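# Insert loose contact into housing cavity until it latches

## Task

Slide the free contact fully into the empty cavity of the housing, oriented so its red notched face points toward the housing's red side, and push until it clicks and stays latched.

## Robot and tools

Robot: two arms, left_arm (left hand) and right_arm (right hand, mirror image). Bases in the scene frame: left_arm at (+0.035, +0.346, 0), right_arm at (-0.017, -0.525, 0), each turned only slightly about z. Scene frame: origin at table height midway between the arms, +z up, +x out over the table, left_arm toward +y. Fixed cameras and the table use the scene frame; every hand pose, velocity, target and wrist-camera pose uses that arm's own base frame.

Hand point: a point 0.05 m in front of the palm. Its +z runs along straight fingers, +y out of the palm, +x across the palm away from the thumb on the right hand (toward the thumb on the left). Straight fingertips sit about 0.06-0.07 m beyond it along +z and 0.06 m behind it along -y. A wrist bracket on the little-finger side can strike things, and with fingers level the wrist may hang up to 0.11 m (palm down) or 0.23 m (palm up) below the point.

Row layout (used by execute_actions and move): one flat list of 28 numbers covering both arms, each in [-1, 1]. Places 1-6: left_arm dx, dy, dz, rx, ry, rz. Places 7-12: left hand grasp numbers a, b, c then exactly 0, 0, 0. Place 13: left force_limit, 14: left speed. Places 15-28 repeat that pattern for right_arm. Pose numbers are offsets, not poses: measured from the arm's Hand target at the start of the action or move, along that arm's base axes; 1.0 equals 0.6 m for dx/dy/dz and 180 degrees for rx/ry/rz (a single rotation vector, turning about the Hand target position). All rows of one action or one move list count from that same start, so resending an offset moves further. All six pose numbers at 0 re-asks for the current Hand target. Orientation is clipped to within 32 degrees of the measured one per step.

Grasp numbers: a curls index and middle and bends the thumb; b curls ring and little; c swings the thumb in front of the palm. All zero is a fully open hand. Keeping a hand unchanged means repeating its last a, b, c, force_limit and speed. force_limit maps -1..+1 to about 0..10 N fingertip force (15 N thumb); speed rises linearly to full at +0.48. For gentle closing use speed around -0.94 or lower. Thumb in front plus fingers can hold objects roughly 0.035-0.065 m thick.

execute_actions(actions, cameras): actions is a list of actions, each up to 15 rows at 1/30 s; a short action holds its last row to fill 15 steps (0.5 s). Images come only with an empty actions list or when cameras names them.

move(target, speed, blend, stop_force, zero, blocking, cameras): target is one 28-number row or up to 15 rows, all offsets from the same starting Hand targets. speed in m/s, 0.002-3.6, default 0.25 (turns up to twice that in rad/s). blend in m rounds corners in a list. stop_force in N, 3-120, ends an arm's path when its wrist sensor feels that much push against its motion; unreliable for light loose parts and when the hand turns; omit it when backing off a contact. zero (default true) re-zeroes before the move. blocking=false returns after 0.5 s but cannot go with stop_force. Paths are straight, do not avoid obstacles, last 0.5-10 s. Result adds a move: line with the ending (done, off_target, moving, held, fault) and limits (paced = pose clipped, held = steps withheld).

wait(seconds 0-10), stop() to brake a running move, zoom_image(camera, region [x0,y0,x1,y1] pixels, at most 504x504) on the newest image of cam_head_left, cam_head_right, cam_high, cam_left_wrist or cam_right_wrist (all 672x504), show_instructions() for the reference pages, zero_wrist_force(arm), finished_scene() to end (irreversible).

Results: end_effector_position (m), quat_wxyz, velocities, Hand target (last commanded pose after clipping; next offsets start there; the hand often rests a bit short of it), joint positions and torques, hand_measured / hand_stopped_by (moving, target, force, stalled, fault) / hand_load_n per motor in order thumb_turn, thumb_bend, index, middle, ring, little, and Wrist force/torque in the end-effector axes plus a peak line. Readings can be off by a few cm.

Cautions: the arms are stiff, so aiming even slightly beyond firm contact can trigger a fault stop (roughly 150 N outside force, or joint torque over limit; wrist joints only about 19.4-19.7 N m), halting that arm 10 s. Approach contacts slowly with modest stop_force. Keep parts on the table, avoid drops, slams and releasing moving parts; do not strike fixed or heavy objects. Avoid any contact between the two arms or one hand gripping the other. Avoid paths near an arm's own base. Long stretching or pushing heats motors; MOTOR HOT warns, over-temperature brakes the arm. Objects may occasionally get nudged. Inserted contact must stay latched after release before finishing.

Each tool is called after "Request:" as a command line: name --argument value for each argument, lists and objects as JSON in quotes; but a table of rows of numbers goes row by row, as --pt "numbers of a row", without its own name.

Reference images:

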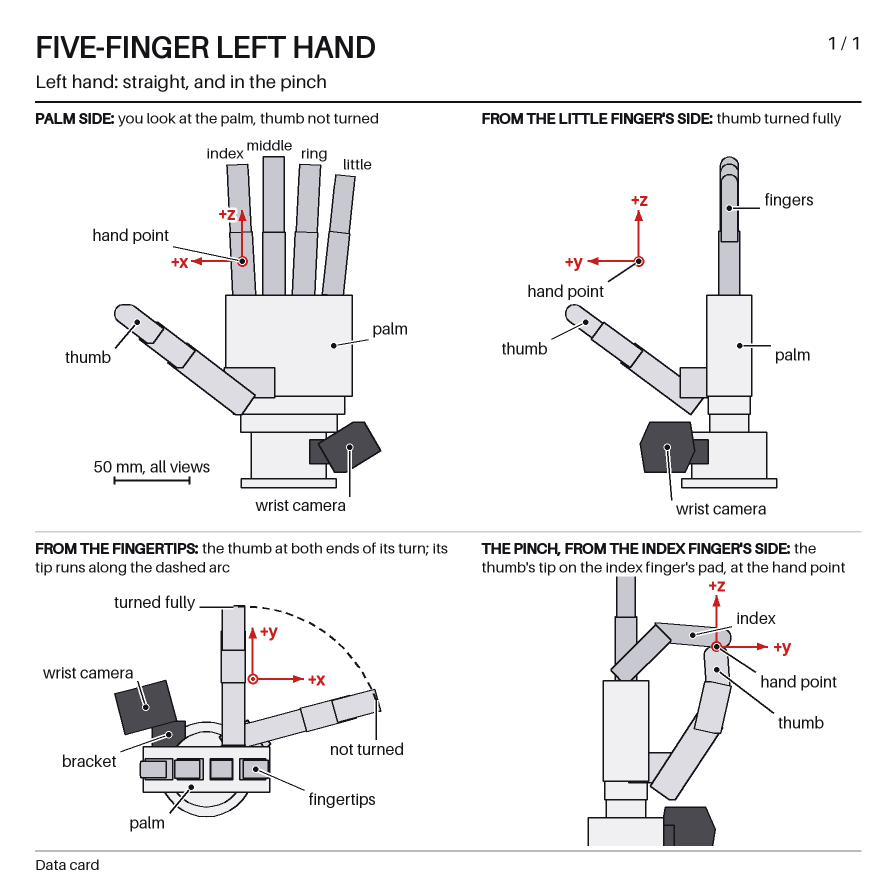

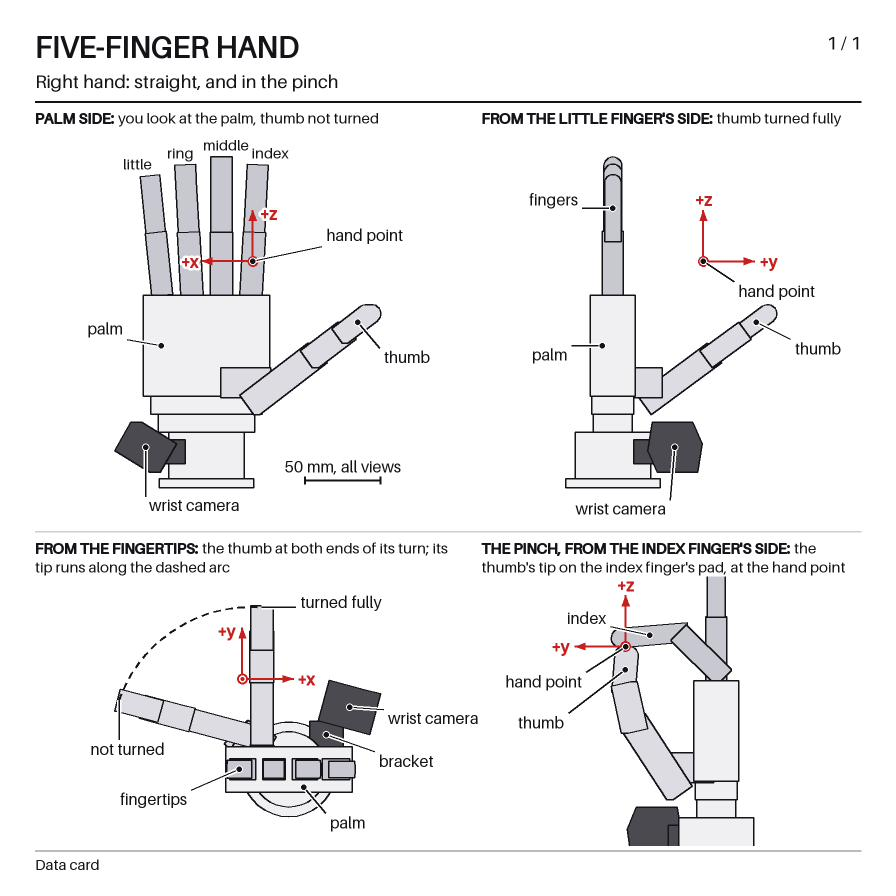

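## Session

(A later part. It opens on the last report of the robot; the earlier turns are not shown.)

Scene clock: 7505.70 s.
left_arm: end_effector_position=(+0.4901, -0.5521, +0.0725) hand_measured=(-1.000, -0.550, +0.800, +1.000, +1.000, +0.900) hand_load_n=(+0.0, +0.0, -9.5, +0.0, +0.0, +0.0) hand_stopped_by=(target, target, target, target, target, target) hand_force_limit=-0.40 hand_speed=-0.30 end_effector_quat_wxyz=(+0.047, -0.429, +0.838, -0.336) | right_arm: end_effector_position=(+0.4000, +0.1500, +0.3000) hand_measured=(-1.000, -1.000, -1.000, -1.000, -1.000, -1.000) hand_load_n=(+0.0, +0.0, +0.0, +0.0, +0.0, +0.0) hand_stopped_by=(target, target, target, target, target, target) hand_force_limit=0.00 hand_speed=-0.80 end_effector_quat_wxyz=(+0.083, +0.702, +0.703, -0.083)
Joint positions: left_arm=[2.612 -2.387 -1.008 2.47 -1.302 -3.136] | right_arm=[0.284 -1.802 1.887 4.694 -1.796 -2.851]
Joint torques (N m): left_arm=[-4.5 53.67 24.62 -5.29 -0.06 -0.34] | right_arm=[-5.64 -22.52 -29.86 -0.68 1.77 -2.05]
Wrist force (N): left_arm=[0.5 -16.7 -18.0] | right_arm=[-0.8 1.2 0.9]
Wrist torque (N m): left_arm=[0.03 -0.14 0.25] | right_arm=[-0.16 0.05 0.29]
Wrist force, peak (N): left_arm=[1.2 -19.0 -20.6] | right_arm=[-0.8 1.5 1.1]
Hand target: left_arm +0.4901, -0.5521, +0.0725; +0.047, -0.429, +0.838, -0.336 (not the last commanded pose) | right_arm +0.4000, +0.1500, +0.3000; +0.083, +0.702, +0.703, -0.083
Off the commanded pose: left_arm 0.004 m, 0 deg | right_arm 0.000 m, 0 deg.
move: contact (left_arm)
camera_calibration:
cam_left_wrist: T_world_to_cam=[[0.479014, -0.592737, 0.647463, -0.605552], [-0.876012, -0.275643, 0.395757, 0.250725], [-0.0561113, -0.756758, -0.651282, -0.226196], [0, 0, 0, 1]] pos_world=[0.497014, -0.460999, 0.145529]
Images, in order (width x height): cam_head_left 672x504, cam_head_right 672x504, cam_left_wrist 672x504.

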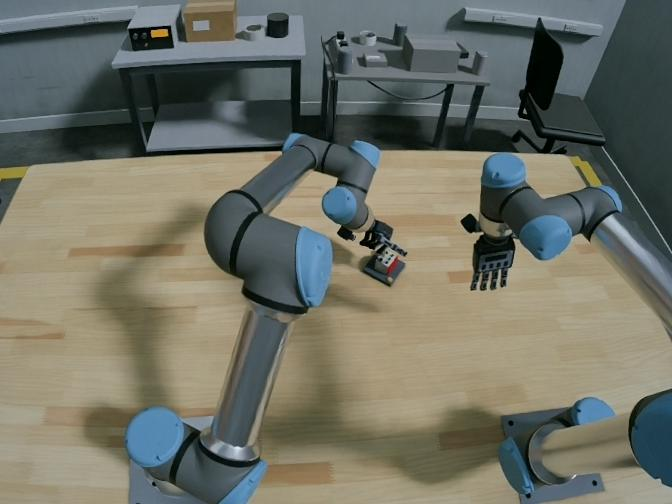

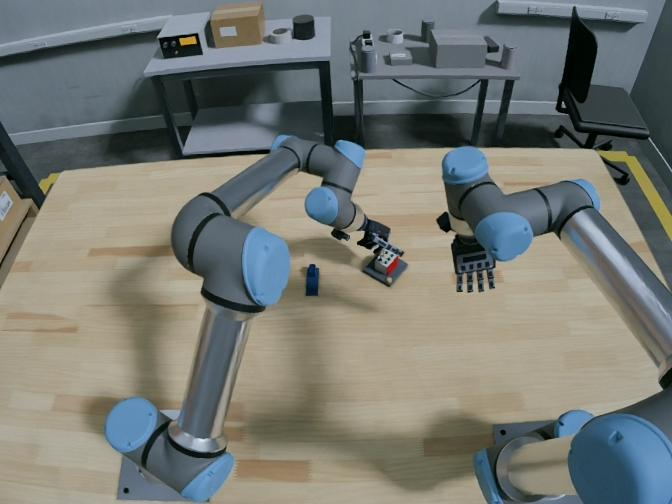

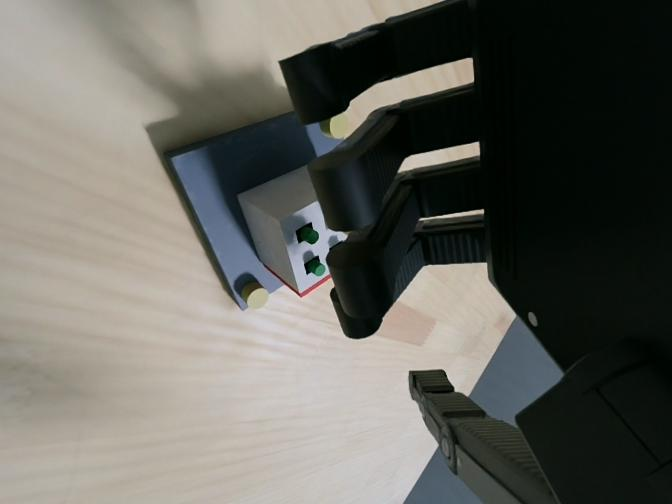

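Request:
move --pt "0 0 0.01 0 0 0 1 1 0 0 0 0 -0.4 -0.3 0 0 0 0 0 0 0 0 0 0 0 0 0 -0.8" --pt "-0.01 0.01 0.12 0 0 0 1 1 0 0 0 0 -0.4 -0.3 0 0 0 0 0 0 0 0 0 0 0 0 0 -0.8" --speed '[0.02,0.08]' --blend '[0.003,0]' --cameras '["cam_head_left","cam_head_right","cam_high","cam_left_wrist"]'

Request:
zoom_image --camera "cam_head_right" --region '[366, 230, 406, 270]'

Request:
zoom_image --camera "cam_head_left" --region '[366, 230, 406, 270]'

Request:
zoom_image --camera "cam_left_wrist" --region '[190, 110, 350, 260]'

Scene clock: 7542.03 s.
left_arm: end_effector_position=(+0.4915, -0.5502, +0.0713) hand_measured=(-1.000, -0.550, +0.802, +1.000, +1.000, +0.900) hand_load_n=(+0.0, +0.0, -11.5, +0.0, +0.0, +0.0) hand_stopped_by=(target, target, target, target, target, target) hand_force_limit=-0.40 hand_speed=-0.30 end_effector_quat_wxyz=(+0.047, -0.430, +0.837, -0.335) | right_arm: end_effector_position=(+0.3992, +0.1498, +0.2988) hand_measured=(-1.000, -1.000, -1.000, -1.000, -1.000, -1.000) hand_load_n=(+0.0, +0.0, +0.0, +0.0, +0.0, +0.0) hand_stopped_by=(target, target, target, target, target, target) hand_force_limit=0.00 hand_speed=-0.80 end_effector_quat_wxyz=(+0.082, +0.702, +0.703, -0.085)
Joint positions: left_arm=[2.616 -2.388 -1.009 2.47 -1.302 -3.136] | right_arm=[0.284 -1.801 1.888 4.697 -1.796 -2.851]
Joint torques (N m): left_arm=[0.46 48.26 20.23 -1.86 0.41 0.07] | right_arm=[0.78 -18.77 -31.25 -3.09 -0.55 -0.02]
Wrist force (N): left_arm=[-0.6 -23.5 -22.3] | right_arm=[-0.6 1.1 1.0]
Wrist torque (N m): left_arm=[-0.07 -0.10 0.23] | right_arm=[-0.18 0.03 0.30]
Wrist force, peak (N): left_arm=[-1.2 -39.5 -37.0] | right_arm=[-0.4 2.1 1.8]
Hand target: left_arm +0.4915, -0.5502, +0.0713; +0.047, -0.430, +0.837, -0.335 | right_arm +0.3992, +0.1498, +0.2988; +0.082, +0.702, +0.703, -0.085
CONTROL GIVEN BACK BY A PERSON. The controllers of the arms reported an emergency stop while the arms waited for this call, through no command of yours: the brakes were set. The arms may have sagged a little. What the arms strike, push or drop without control can cost score or fail the task. A move or wait that this ends or prevents says "fault": that word means this event, not a fault of the arms. Your reply's later calls are not run. Nothing of this call ran. The stop is reset and the motors are on. The brakes are open. The arms hold where they came to rest, not your last command. If the arms lie or press on each other, first move them apart, starting from their current pose. A hard hit or press between them can end the scene. Commands run again from your next reply on.
move: fault; path passed 0 of 2 targets
camera_calibration:
cam_left_wrist: T_world_to_cam=[[0.481986, -0.591684, 0.646219, -0.605232], [-0.874482, -0.278977, 0.396804, 0.250221], [-0.0545025, -0.756361, -0.65188, -0.225952], [0, 0, 0, 1]] pos_world=[0.498212, -0.459202, 0.14453]
Images, in order (width x height): cam_head_left 672x504, cam_head_right 672x504, cam_high 672x504, cam_left_wrist 672x504.

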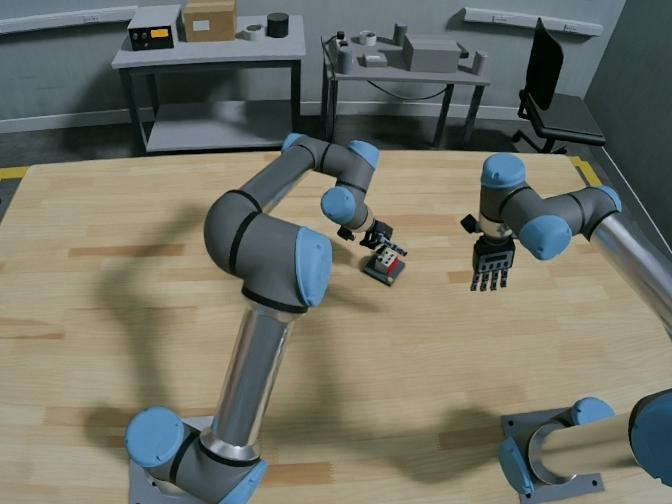

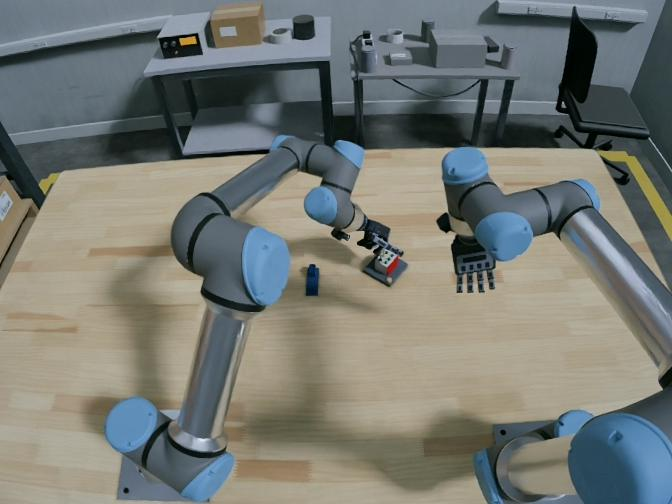

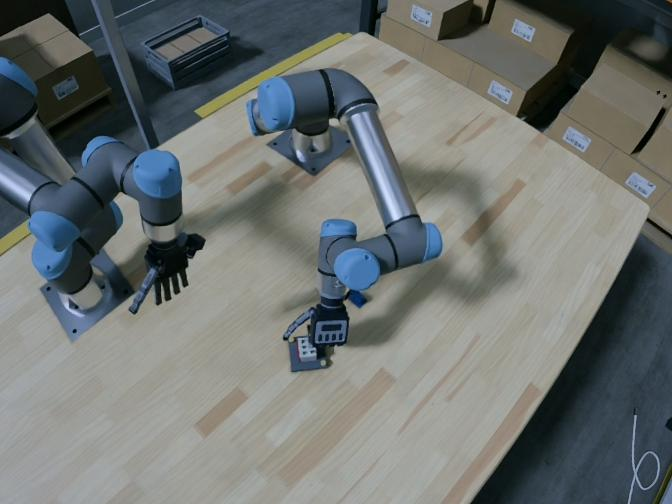

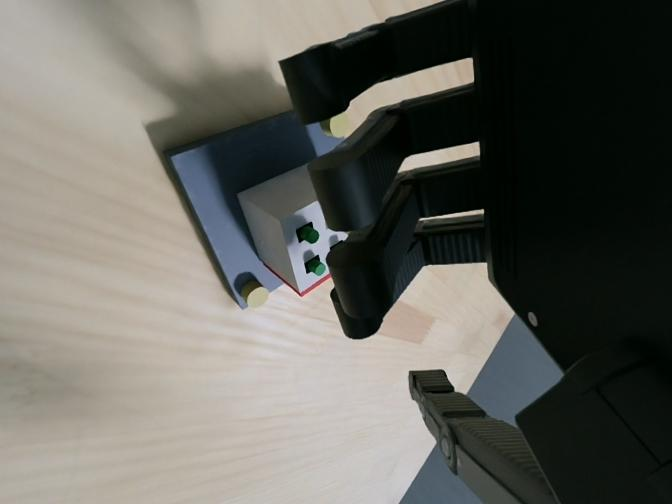

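Scaled by 12.600.

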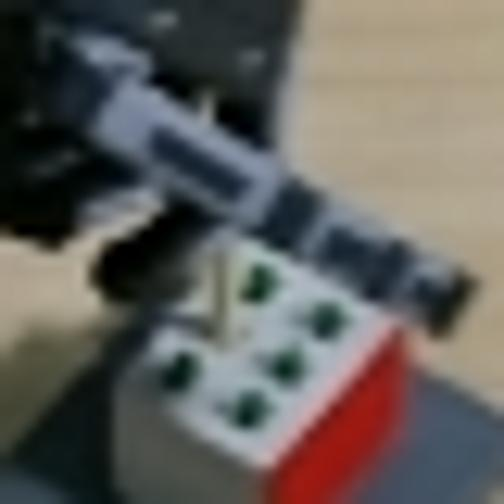

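Scaled by 12.600.

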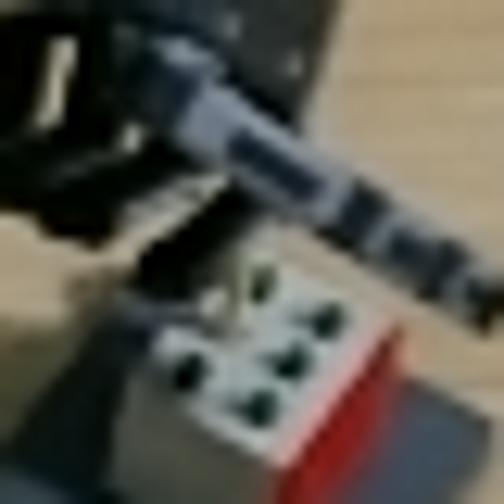

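Scaled by 3.150.

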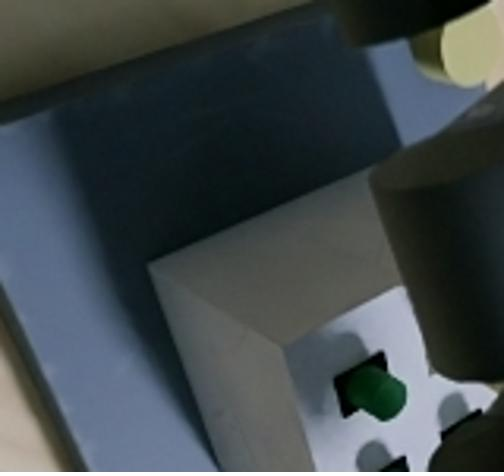

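Request:
move --pt "0 0 0.01 0 0 0 1 1 0 0 0 0 -0.4 -0.3 0 0 0 0 0 0 0 0 0 0 0 0 0 -0.8" --pt "-0.01 0.01 0.12 0 0 0 1 1 0 0 0 0 -0.4 -0.3 0 0 0 0 0 0 0 0 0 0 0 0 0 -0.8" --speed '[0.02,0.08]' --blend '[0.003,0]' --cameras '["cam_head_left","cam_head_right","cam_high","cam_left_wrist"]'

Request:
zoom_image --camera "cam_head_right" --region '[366, 230, 406, 270]'

Request:
zoom_image --camera "cam_head_left" --region '[366, 230, 406, 270]'

Request:
zoom_image --camera "cam_left_wrist" --region '[190, 110, 350, 260]'

Scene clock: 7556.97 s.
left_arm: end_effector_position=(+0.4855, -0.5442, +0.1434) hand_measured=(-1.000, -0.550, +0.800, +1.000, +1.000, +0.900) hand_load_n=(+0.0, +0.0, +0.0, +0.0, +0.0, +0.0) hand_stopped_by=(target, target, target, target, target, target) hand_force_limit=-0.40 hand_speed=-0.30 end_effector_quat_wxyz=(+0.047, -0.430, +0.837, -0.335) | right_arm: end_effector_position=(+0.3992, +0.1498, +0.2988) hand_measured=(-1.000, -1.000, -1.000, -1.000, -1.000, -1.000) hand_load_n=(+0.0, +0.0, +0.0, +0.0, +0.0, +0.0) hand_stopped_by=(target, target, target, target, target, target) hand_force_limit=0.00 hand_speed=-0.80 end_effector_quat_wxyz=(+0.082, +0.702, +0.703, -0.085)
Joint positions: left_arm=[2.619 -2.326 -0.933 2.331 -1.3 -3.133] | right_arm=[0.284 -1.801 1.888 4.697 -1.796 -2.851]
Joint torques (N m): left_arm=[4.63 54.1 19.71 0.5 2 1.5] | right_arm=[-0.06 -18.12 -31.29 -3.03 -0.46 0.04]
Wrist force (N): left_arm=[2.7 1.6 1.2] | right_arm=[-0.7 1.1 0.8]
Wrist torque (N m): left_arm=[0.14 -0.39 0.14] | right_arm=[-0.17 0.04 0.30]
Wrist force, peak (N): left_arm=[-0.2 -23.6 -22.1] | right_arm=[-0.9 1.3 1.2]
Hand target: left_arm +0.4855, -0.5442, +0.1433; +0.047, -0.430, +0.837, -0.335 | right_arm +0.3992, +0.1498, +0.2988; +0.082, +0.702, +0.703, -0.085
Off the commanded pose: left_arm 0.000 m, 0 deg | right_arm 0.000 m, 0 deg.
CONTROL GIVEN BACK BY A PERSON, as an earlier result said. Commands run again.
move: done
camera_calibration:
cam_left_wrist: T_world_to_cam=[[0.48184, -0.591684, 0.646329, -0.645269], [-0.874563, -0.278845, 0.396719, 0.218196], [-0.0545064, -0.75641, -0.651823, -0.174838], [0, 0, 0, 1]] pos_world=[0.492212, -0.453202, 0.21653]
Images, in order (width x height): cam_head_left 672x504, cam_head_right 672x504, cam_high 672x504, cam_left_wrist 672x504.

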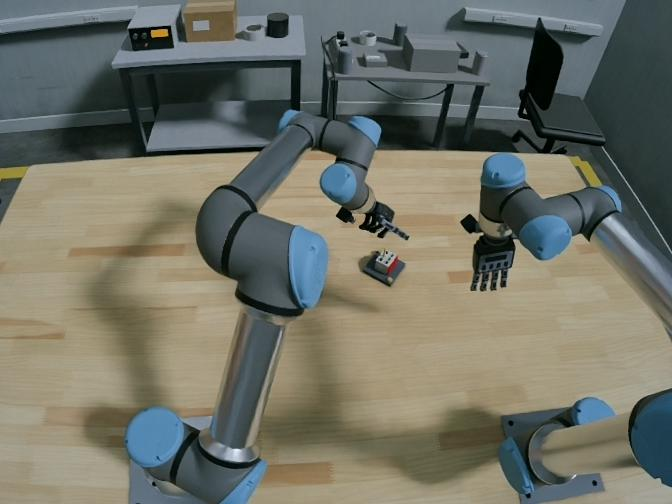

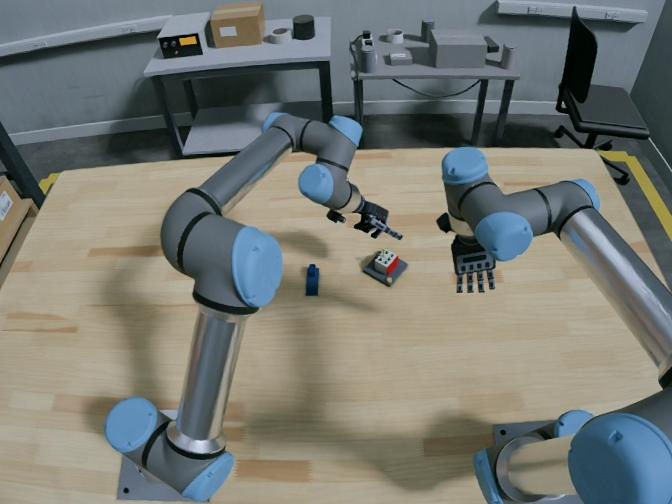

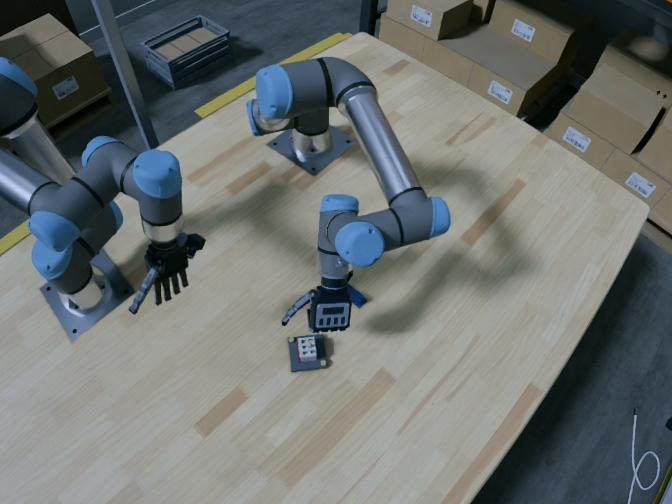

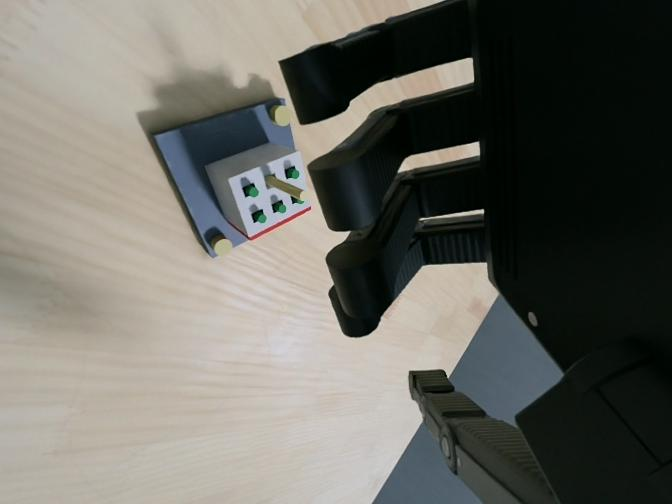

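Scaled by 12.600.

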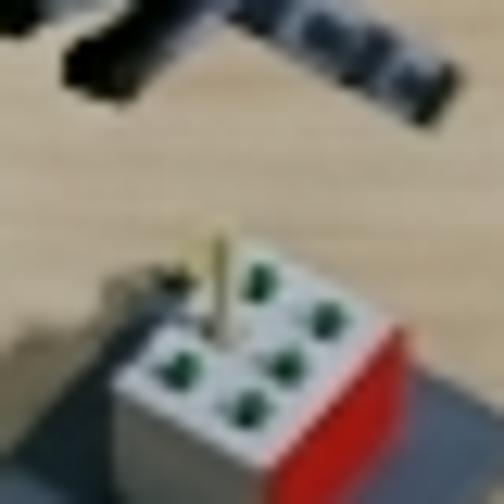

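Scaled by 12.600.

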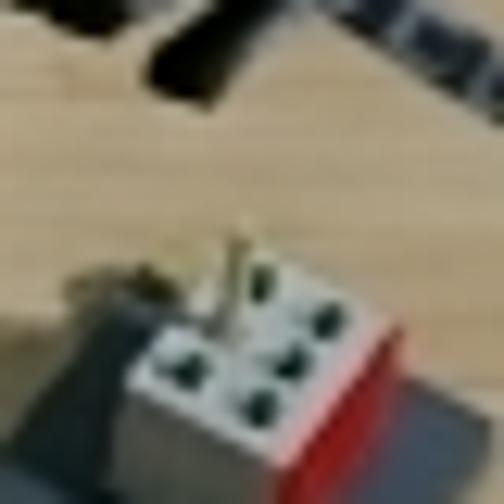

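Scaled by 3.150.

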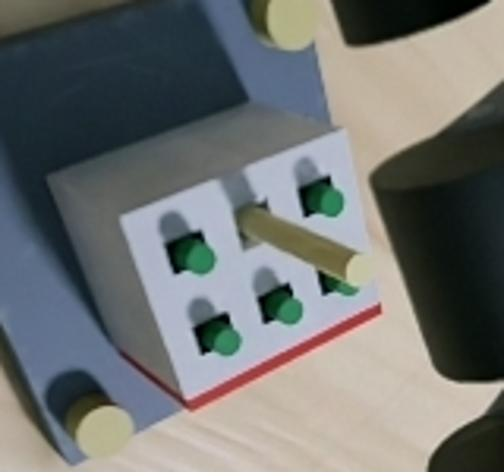

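Request:
zoom_image --camera "cam_left_wrist" --region '[225, 155, 315, 240]'

Request:
zoom_image --camera "cam_high" --region '[285, 330, 330, 375]'

Scaled by 5.600.

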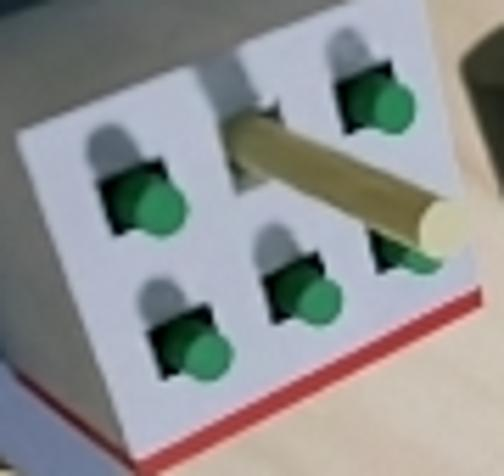

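Scaled by 11.200.

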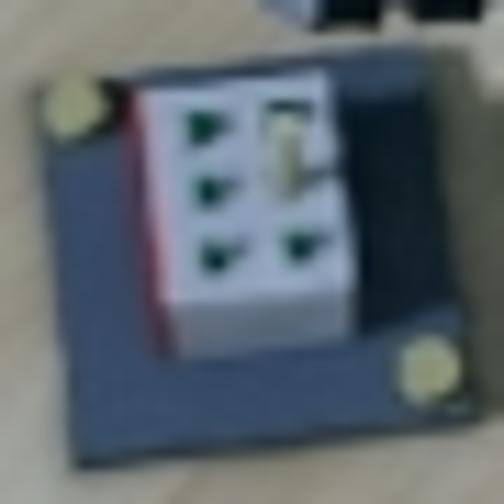

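Request:
move --pt "0.0075 -0.013 -0.095 0 0 0 1 1 0 0 0 0 -0.4 -0.3 0 0 0 0 0 0 0 0 0 0 0 0 0 -0.8" --speed '[0.08]' --cameras '[]'

Request:
move --pt "0 0 -0.04 0 0 0 1 1 0 0 0 0 -0.4 -0.3 0 0 0 0 0 0 0 0 0 0 0 0 0 -0.8" --speed '[0.006]' --stop_force 4 --cameras '[]'

Request:
move --pt "0 0 -0.02 0 0 0 1 1 0 0 0 0 -0.4 -0.3 0 0 0 0 0 0 0 0 0 0 0 0 0 -0.8" --speed '[0.005]' --stop_force 10 --cameras '[]'

Request:
move --pt "0 0 -0.02 0 0 0 1 1 0 0 0 0 -0.4 -0.3 0 0 0 0 0 0 0 0 0 0 0 0 0 -0.8" --speed '[0.005]' --stop_force 12 --cameras '["cam_left_wrist"]'

Scene clock: 7627.83 s.
left_arm: end_effector_position=(+0.4899, -0.5520, +0.0862) hand_measured=(-1.000, -0.550, +0.800, +1.000, +1.000, +0.900) hand_load_n=(+0.0, +0.0, +0.0, +0.0, +0.0, +0.0) hand_stopped_by=(target, target, target, target, target, target) hand_force_limit=-0.40 hand_speed=-0.30 end_effector_quat_wxyz=(+0.047, -0.430, +0.837, -0.335) end_effector_velocity=(-0.001, +0.000, +0.002) end_effector_angular_velocity=(+0.000, +0.001, +0.000) | right_arm: end_effector_position=(+0.3992, +0.1498, +0.2988) hand_measured=(-1.000, -1.000, -1.000, -1.000, -1.000, -1.000) hand_load_n=(+0.0, +0.0, +0.0, +0.0, +0.0, +0.0) hand_stopped_by=(target, target, target, target, target, target) hand_force_limit=0.00 hand_speed=-0.80 end_effector_quat_wxyz=(+0.082, +0.702, +0.703, -0.085)
Joint positions: left_arm=[2.612 -2.379 -0.988 2.44 -1.305 -3.14] | right_arm=[0.284 -1.801 1.888 4.697 -1.796 -2.851]
Joint velocities: left_arm=[0 0.002 0.002 -0.005 0 -0.001] | right_arm=[within noise]
Joint torques (N m): left_arm=[0.81 69.85 35.36 -3.95 -0.73 -0.5] | right_arm=[-0.14 -18.63 -31.77 -2.96 -0.35 -0.02]
Wrist force (N): left_arm=[2.6 1.6 1.2] | right_arm=[-0.8 1.2 1.0]
Wrist torque (N m): left_arm=[0.13 -0.37 0.14] | right_arm=[-0.17 0.05 0.29]
Wrist force, peak (N): left_arm=[2.8 1.9 1.7] | right_arm=[-1.0 1.4 0.9]
Hand target: left_arm +0.4900, -0.5520, +0.0863; +0.047, -0.430, +0.837, -0.335 | right_arm +0.3992, +0.1498, +0.2988; +0.082, +0.702, +0.703, -0.085
Off the commanded pose: left_arm 0.000 m, 0 deg | right_arm 0.000 m, 0 deg.
move: done
No camera images: "cameras" was empty.

Scene clock: 7630.93 s.
left_arm: end_effector_position=(+0.4900, -0.5520, +0.0741) hand_measured=(-1.000, -0.550, +0.800, +1.000, +1.000, +0.900) hand_load_n=(-0.5, +0.0, -1.5, +0.0, +0.0, +0.0) hand_stopped_by=(target, target, target, target, target, target) hand_force_limit=-0.40 hand_speed=-0.30 end_effector_quat_wxyz=(+0.047, -0.430, +0.837, -0.335) | right_arm: end_effector_position=(+0.3992, +0.1498, +0.2988) hand_measured=(-1.000, -1.000, -1.000, -1.000, -1.000, -1.000) hand_load_n=(+0.0, +0.0, +0.0, +0.0, +0.0, +0.0) hand_stopped_by=(target, target, target, target, target, target) hand_force_limit=0.00 hand_speed=-0.80 end_effector_quat_wxyz=(+0.082, +0.702, +0.703, -0.085)
Joint positions: left_arm=[2.612 -2.386 -1.005 2.465 -1.305 -3.14] | right_arm=[0.284 -1.801 1.888 4.697 -1.796 -2.851]
Joint torques (N m): left_arm=[6.04 67.37 33.91 -4.33 1.29 1.69] | right_arm=[0.24 -18.53 -31.2 -3.1 -0.31 -0.06]
Wrist force (N): left_arm=[3.3 -1.5 -1.9] | right_arm=[-0.8 1.2 1.0]
Wrist torque (N m): left_arm=[0.12 -0.39 0.18] | right_arm=[-0.16 0.06 0.30]
Wrist force, peak (N): left_arm=[4.1 -2.8 -3.9] | right_arm=[-0.9 1.3 1.2]
Hand target: left_arm +0.4900, -0.5520, +0.0741; +0.047, -0.430, +0.837, -0.335 (not the last commanded pose) | right_arm +0.3992, +0.1498, +0.2988; +0.082, +0.702, +0.703, -0.085
Off the commanded pose: left_arm 0.012 m, 0 deg | right_arm 0.000 m, 0 deg.
move: contact (left_arm)
No camera images: "cameras" was empty.

Scene clock: 7632.20 s.
left_arm: end_effector_position=(+0.4901, -0.5521, +0.0733) hand_measured=(-1.000, -0.550, +0.800, +1.000, +1.000, +0.900) hand_load_n=(+0.0, +0.0, -5.0, +0.0, +0.0, +0.0) hand_stopped_by=(target, target, target, target, target, target) hand_force_limit=-0.40 hand_speed=-0.30 end_effector_quat_wxyz=(+0.047, -0.430, +0.837, -0.335) | right_arm: end_effector_position=(+0.3992, +0.1498, +0.2988) hand_measured=(-1.000, -1.000, -1.000, -1.000, -1.000, -1.000) hand_load_n=(+0.0, +0.0, +0.0, +0.0, +0.0, +0.0) hand_stopped_by=(target, target, target, target, target, target) hand_force_limit=0.00 hand_speed=-0.80 end_effector_quat_wxyz=(+0.082, +0.702, +0.703, -0.085)
Joint positions: left_arm=[2.612 -2.387 -1.006 2.467 -1.305 -3.14] | right_arm=[0.284 -1.801 1.888 4.697 -1.796 -2.851]
Joint torques (N m): left_arm=[5.78 60.27 29.52 -4.6 0.97 1.62] | right_arm=[1.05 -18.56 -31.1 -3.07 -0.46 0.01]
Wrist force (N): left_arm=[3.4 -8.3 -10.2] | right_arm=[-0.8 1.3 1.1]
Wrist torque (N m): left_arm=[0.17 -0.46 0.34] | right_arm=[-0.16 0.06 0.29]
Wrist force, peak (N): left_arm=[3.9 -10.6 -12.4] | right_arm=[-1.0 1.5 1.0]
Hand target: left_arm +0.4901, -0.5521, +0.0733; +0.047, -0.430, +0.837, -0.335 (not the last commanded pose) | right_arm +0.3992, +0.1498, +0.2988; +0.082, +0.702, +0.703, -0.085
Off the commanded pose: left_arm 0.011 m, 0 deg | right_arm 0.000 m, 0 deg.
move: contact (left_arm)
No camera images: "cameras" was empty.

Scene clock: 7633.40 s.
left_arm: end_effector_position=(+0.4902, -0.5521, +0.0726) hand_measured=(-1.000, -0.550, +0.800, +1.000, +1.000, +0.900) hand_load_n=(+0.0, +0.0, -10.0, +0.0, +0.0, +0.0) hand_stopped_by=(target, target, target, target, target, target) hand_force_limit=-0.40 hand_speed=-0.30 end_effector_quat_wxyz=(+0.047, -0.430, +0.837, -0.335) | right_arm: end_effector_position=(+0.3992, +0.1498, +0.2988) hand_measured=(-1.000, -1.000, -1.000, -1.000, -1.000, -1.000) hand_load_n=(+0.0, +0.0, +0.0, +0.0, +0.0, +0.0) hand_stopped_by=(target, target, target, target, target, target) hand_force_limit=0.00 hand_speed=-0.80 end_effector_quat_wxyz=(+0.082, +0.702, +0.703, -0.085)
Joint positions: left_arm=[2.612 -2.387 -1.007 2.469 -1.305 -3.14] | right_arm=[0.284 -1.801 1.888 4.697 -1.796 -2.851]
Joint torques (N m): left_arm=[-0.67 52.37 24.35 -5.21 0.85 1.38] | right_arm=[0.43 -18.14 -31.22 -3.04 -0.5 -0.05]
Wrist force (N): left_arm=[2.0 -16.1 -19.9] | right_arm=[-0.7 1.2 1.0]
Wrist torque (N m): left_arm=[0.22 -0.41 0.33] | right_arm=[-0.16 0.03 0.30]
Wrist force, peak (N): left_arm=[2.9 -18.6 -22.6] | right_arm=[-1.0 1.2 1.1]
Hand target: left_arm +0.4901, -0.5521, +0.0726; +0.047, -0.430, +0.837, -0.335 (not the last commanded pose) | right_arm +0.3992, +0.1498, +0.2988; +0.082, +0.702, +0.703, -0.085
Off the commanded pose: left_arm 0.011 m, 0 deg | right_arm 0.000 m, 0 deg.
move: contact (left_arm)
camera_calibration:
cam_left_wrist: T_world_to_cam=[[0.481557, -0.591449, 0.646754, -0.606213], [-0.874743, -0.2788, 0.396353, 0.248268], [-0.0541074, -0.75661, -0.651624, -0.227032], [0, 0, 0, 1]] pos_world=[0.496813, -0.461102, 0.14573]
Images, in order (width x height): cam_left_wrist 672x504.

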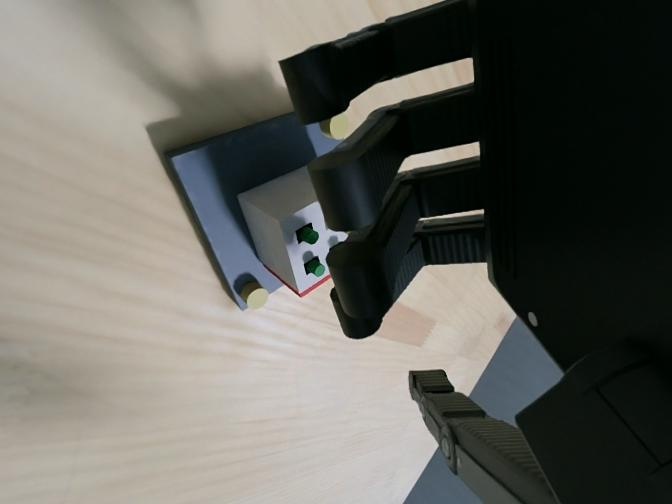

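Request:
move --pt "0 0 0.01 0 0 0 1 1 0 0 0 0 -0.4 -0.3 0 0 0 0 0 0 0 0 0 0 0 0 0 -0.8" --pt "-0.03 0.04 0.14 0 0 0 1 1 0 0 0 0 -0.4 -0.3 0 0 0 0 0 0 0 0 0 0 0 0 0 -0.8" --speed '[0.02,0.08]' --blend '[0.003,0]' --cameras '["cam_head_left","cam_head_right","cam_left_wrist"]'

Request:
zoom_image --camera "cam_left_wrist" --region '[215, 150, 325, 260]'

Request:
zoom_image --camera "cam_head_right" --region '[366, 230, 406, 270]'

Request:
zoom_image --camera "cam_head_left" --region '[366, 230, 406, 270]'

Scene clock: 7699.23 s.
left_arm: end_effector_position=(+0.4722, -0.5280, +0.1566) hand_measured=(-1.000, -0.550, +0.800, +1.000, +1.000, +0.900) hand_load_n=(+0.0, +0.0, +0.0, +0.0, +0.0, +0.5) hand_stopped_by=(target, target, target, target, target, target) hand_force_limit=-0.40 hand_speed=-0.30 end_effector_quat_wxyz=(+0.047, -0.430, +0.837, -0.335) end_effector_velocity=(+0.001, -0.001, -0.002) end_effector_angular_velocity=(-0.002, -0.002, +0.000) | right_arm: end_effector_position=(+0.3992, +0.1498, +0.2988) hand_measured=(-1.000, -1.000, -1.000, -1.000, -1.000, -1.000) hand_load_n=(+0.0, +0.0, +0.0, +0.0, +0.0, +0.0) hand_stopped_by=(target, target, target, target, target, target) hand_force_limit=0.00 hand_speed=-0.80 end_effector_quat_wxyz=(+0.082, +0.702, +0.703, -0.085)
Joint positions: left_arm=[2.632 -2.261 -1.012 2.343 -1.292 -3.123] | right_arm=[0.284 -1.801 1.888 4.697 -1.796 -2.851]
Joint velocities: left_arm=[0 -0.002 0 0.005 0 -0.001] | right_arm=[within noise]
Joint torques (N m): left_arm=[-4.15 51.96 32.24 0.32 0.91 -0.55] | right_arm=[-0.21 -19.24 -31.54 -2.96 -0.47 0.04]
Wrist force (N): left_arm=[2.9 1.6 1.3] | right_arm=[-0.8 1.2 0.8]
Wrist torque (N m): left_arm=[0.13 -0.40 0.16] | right_arm=[-0.15 0.06 0.29]
Wrist force, peak (N): left_arm=[1.8 -16.3 -20.1] | right_arm=[-0.9 1.4 1.3]
Hand target: left_arm +0.4721, -0.5281, +0.1566; +0.047, -0.430, +0.837, -0.335 | right_arm +0.3992, +0.1498, +0.2988; +0.082, +0.702, +0.703, -0.085
Off the commanded pose: left_arm 0.000 m, 0 deg | right_arm 0.000 m, 0 deg.
move: done
camera_calibration:
cam_left_wrist: T_world_to_cam=[[0.4815, -0.591467, 0.64678, -0.637605], [-0.874774, -0.278761, 0.396311, 0.20599], [-0.0541075, -0.75661, -0.651624, -0.155035], [0, 0, 0, 1]] pos_world=[0.478813, -0.437002, 0.22973]
Images, in order (width x height): cam_head_left 672x504, cam_head_right 672x504, cam_left_wrist 672x504.

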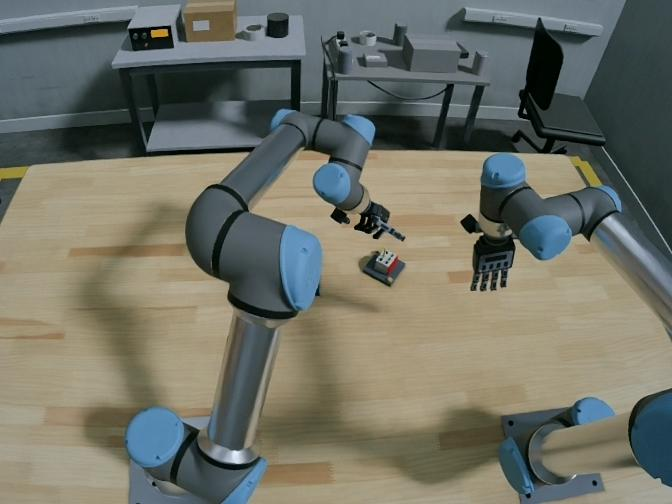

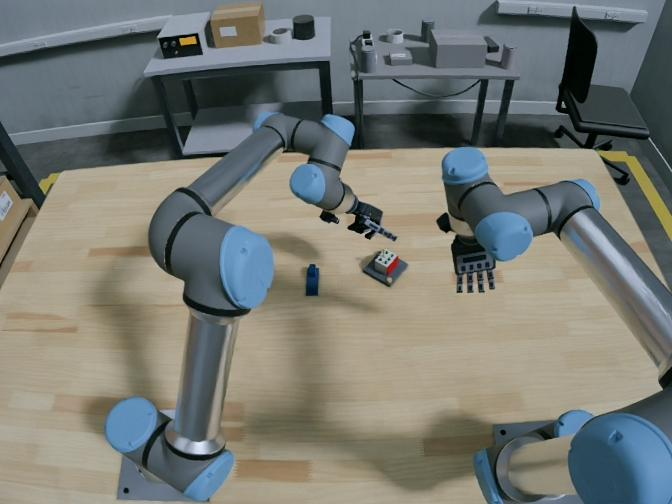

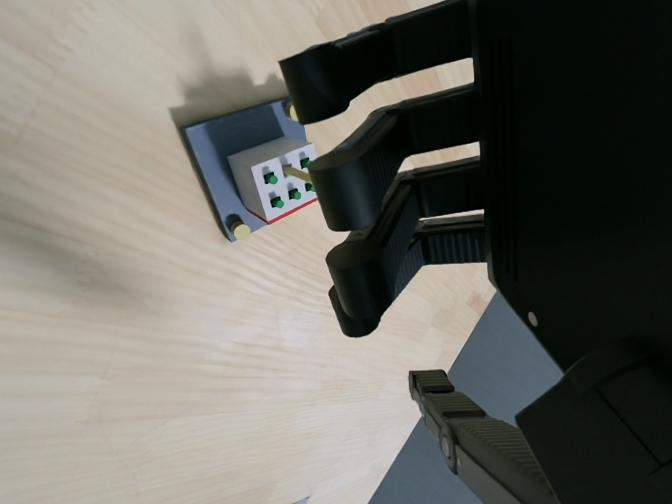

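Scaled by 4.582.

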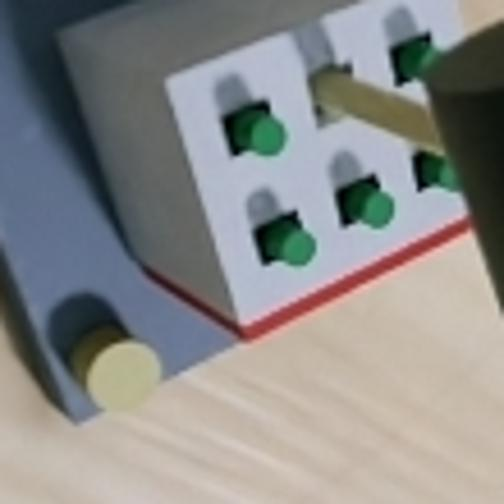

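Scaled by 12.600.

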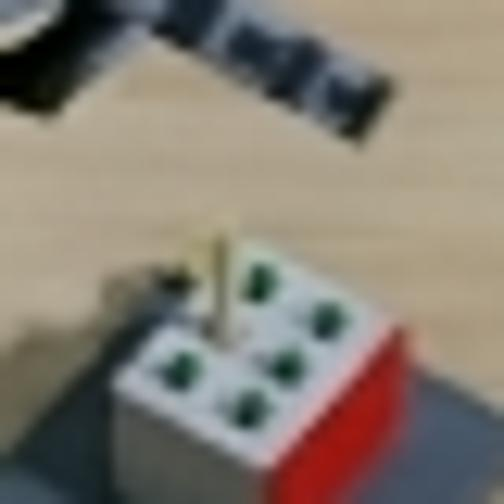

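Scaled by 12.600.

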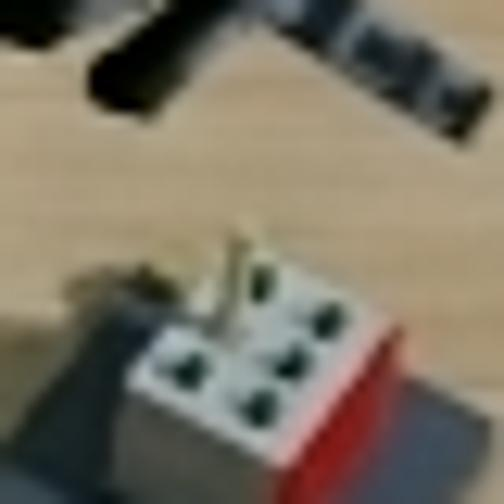

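Request:
finished_scene

The scene is finished: the task was done.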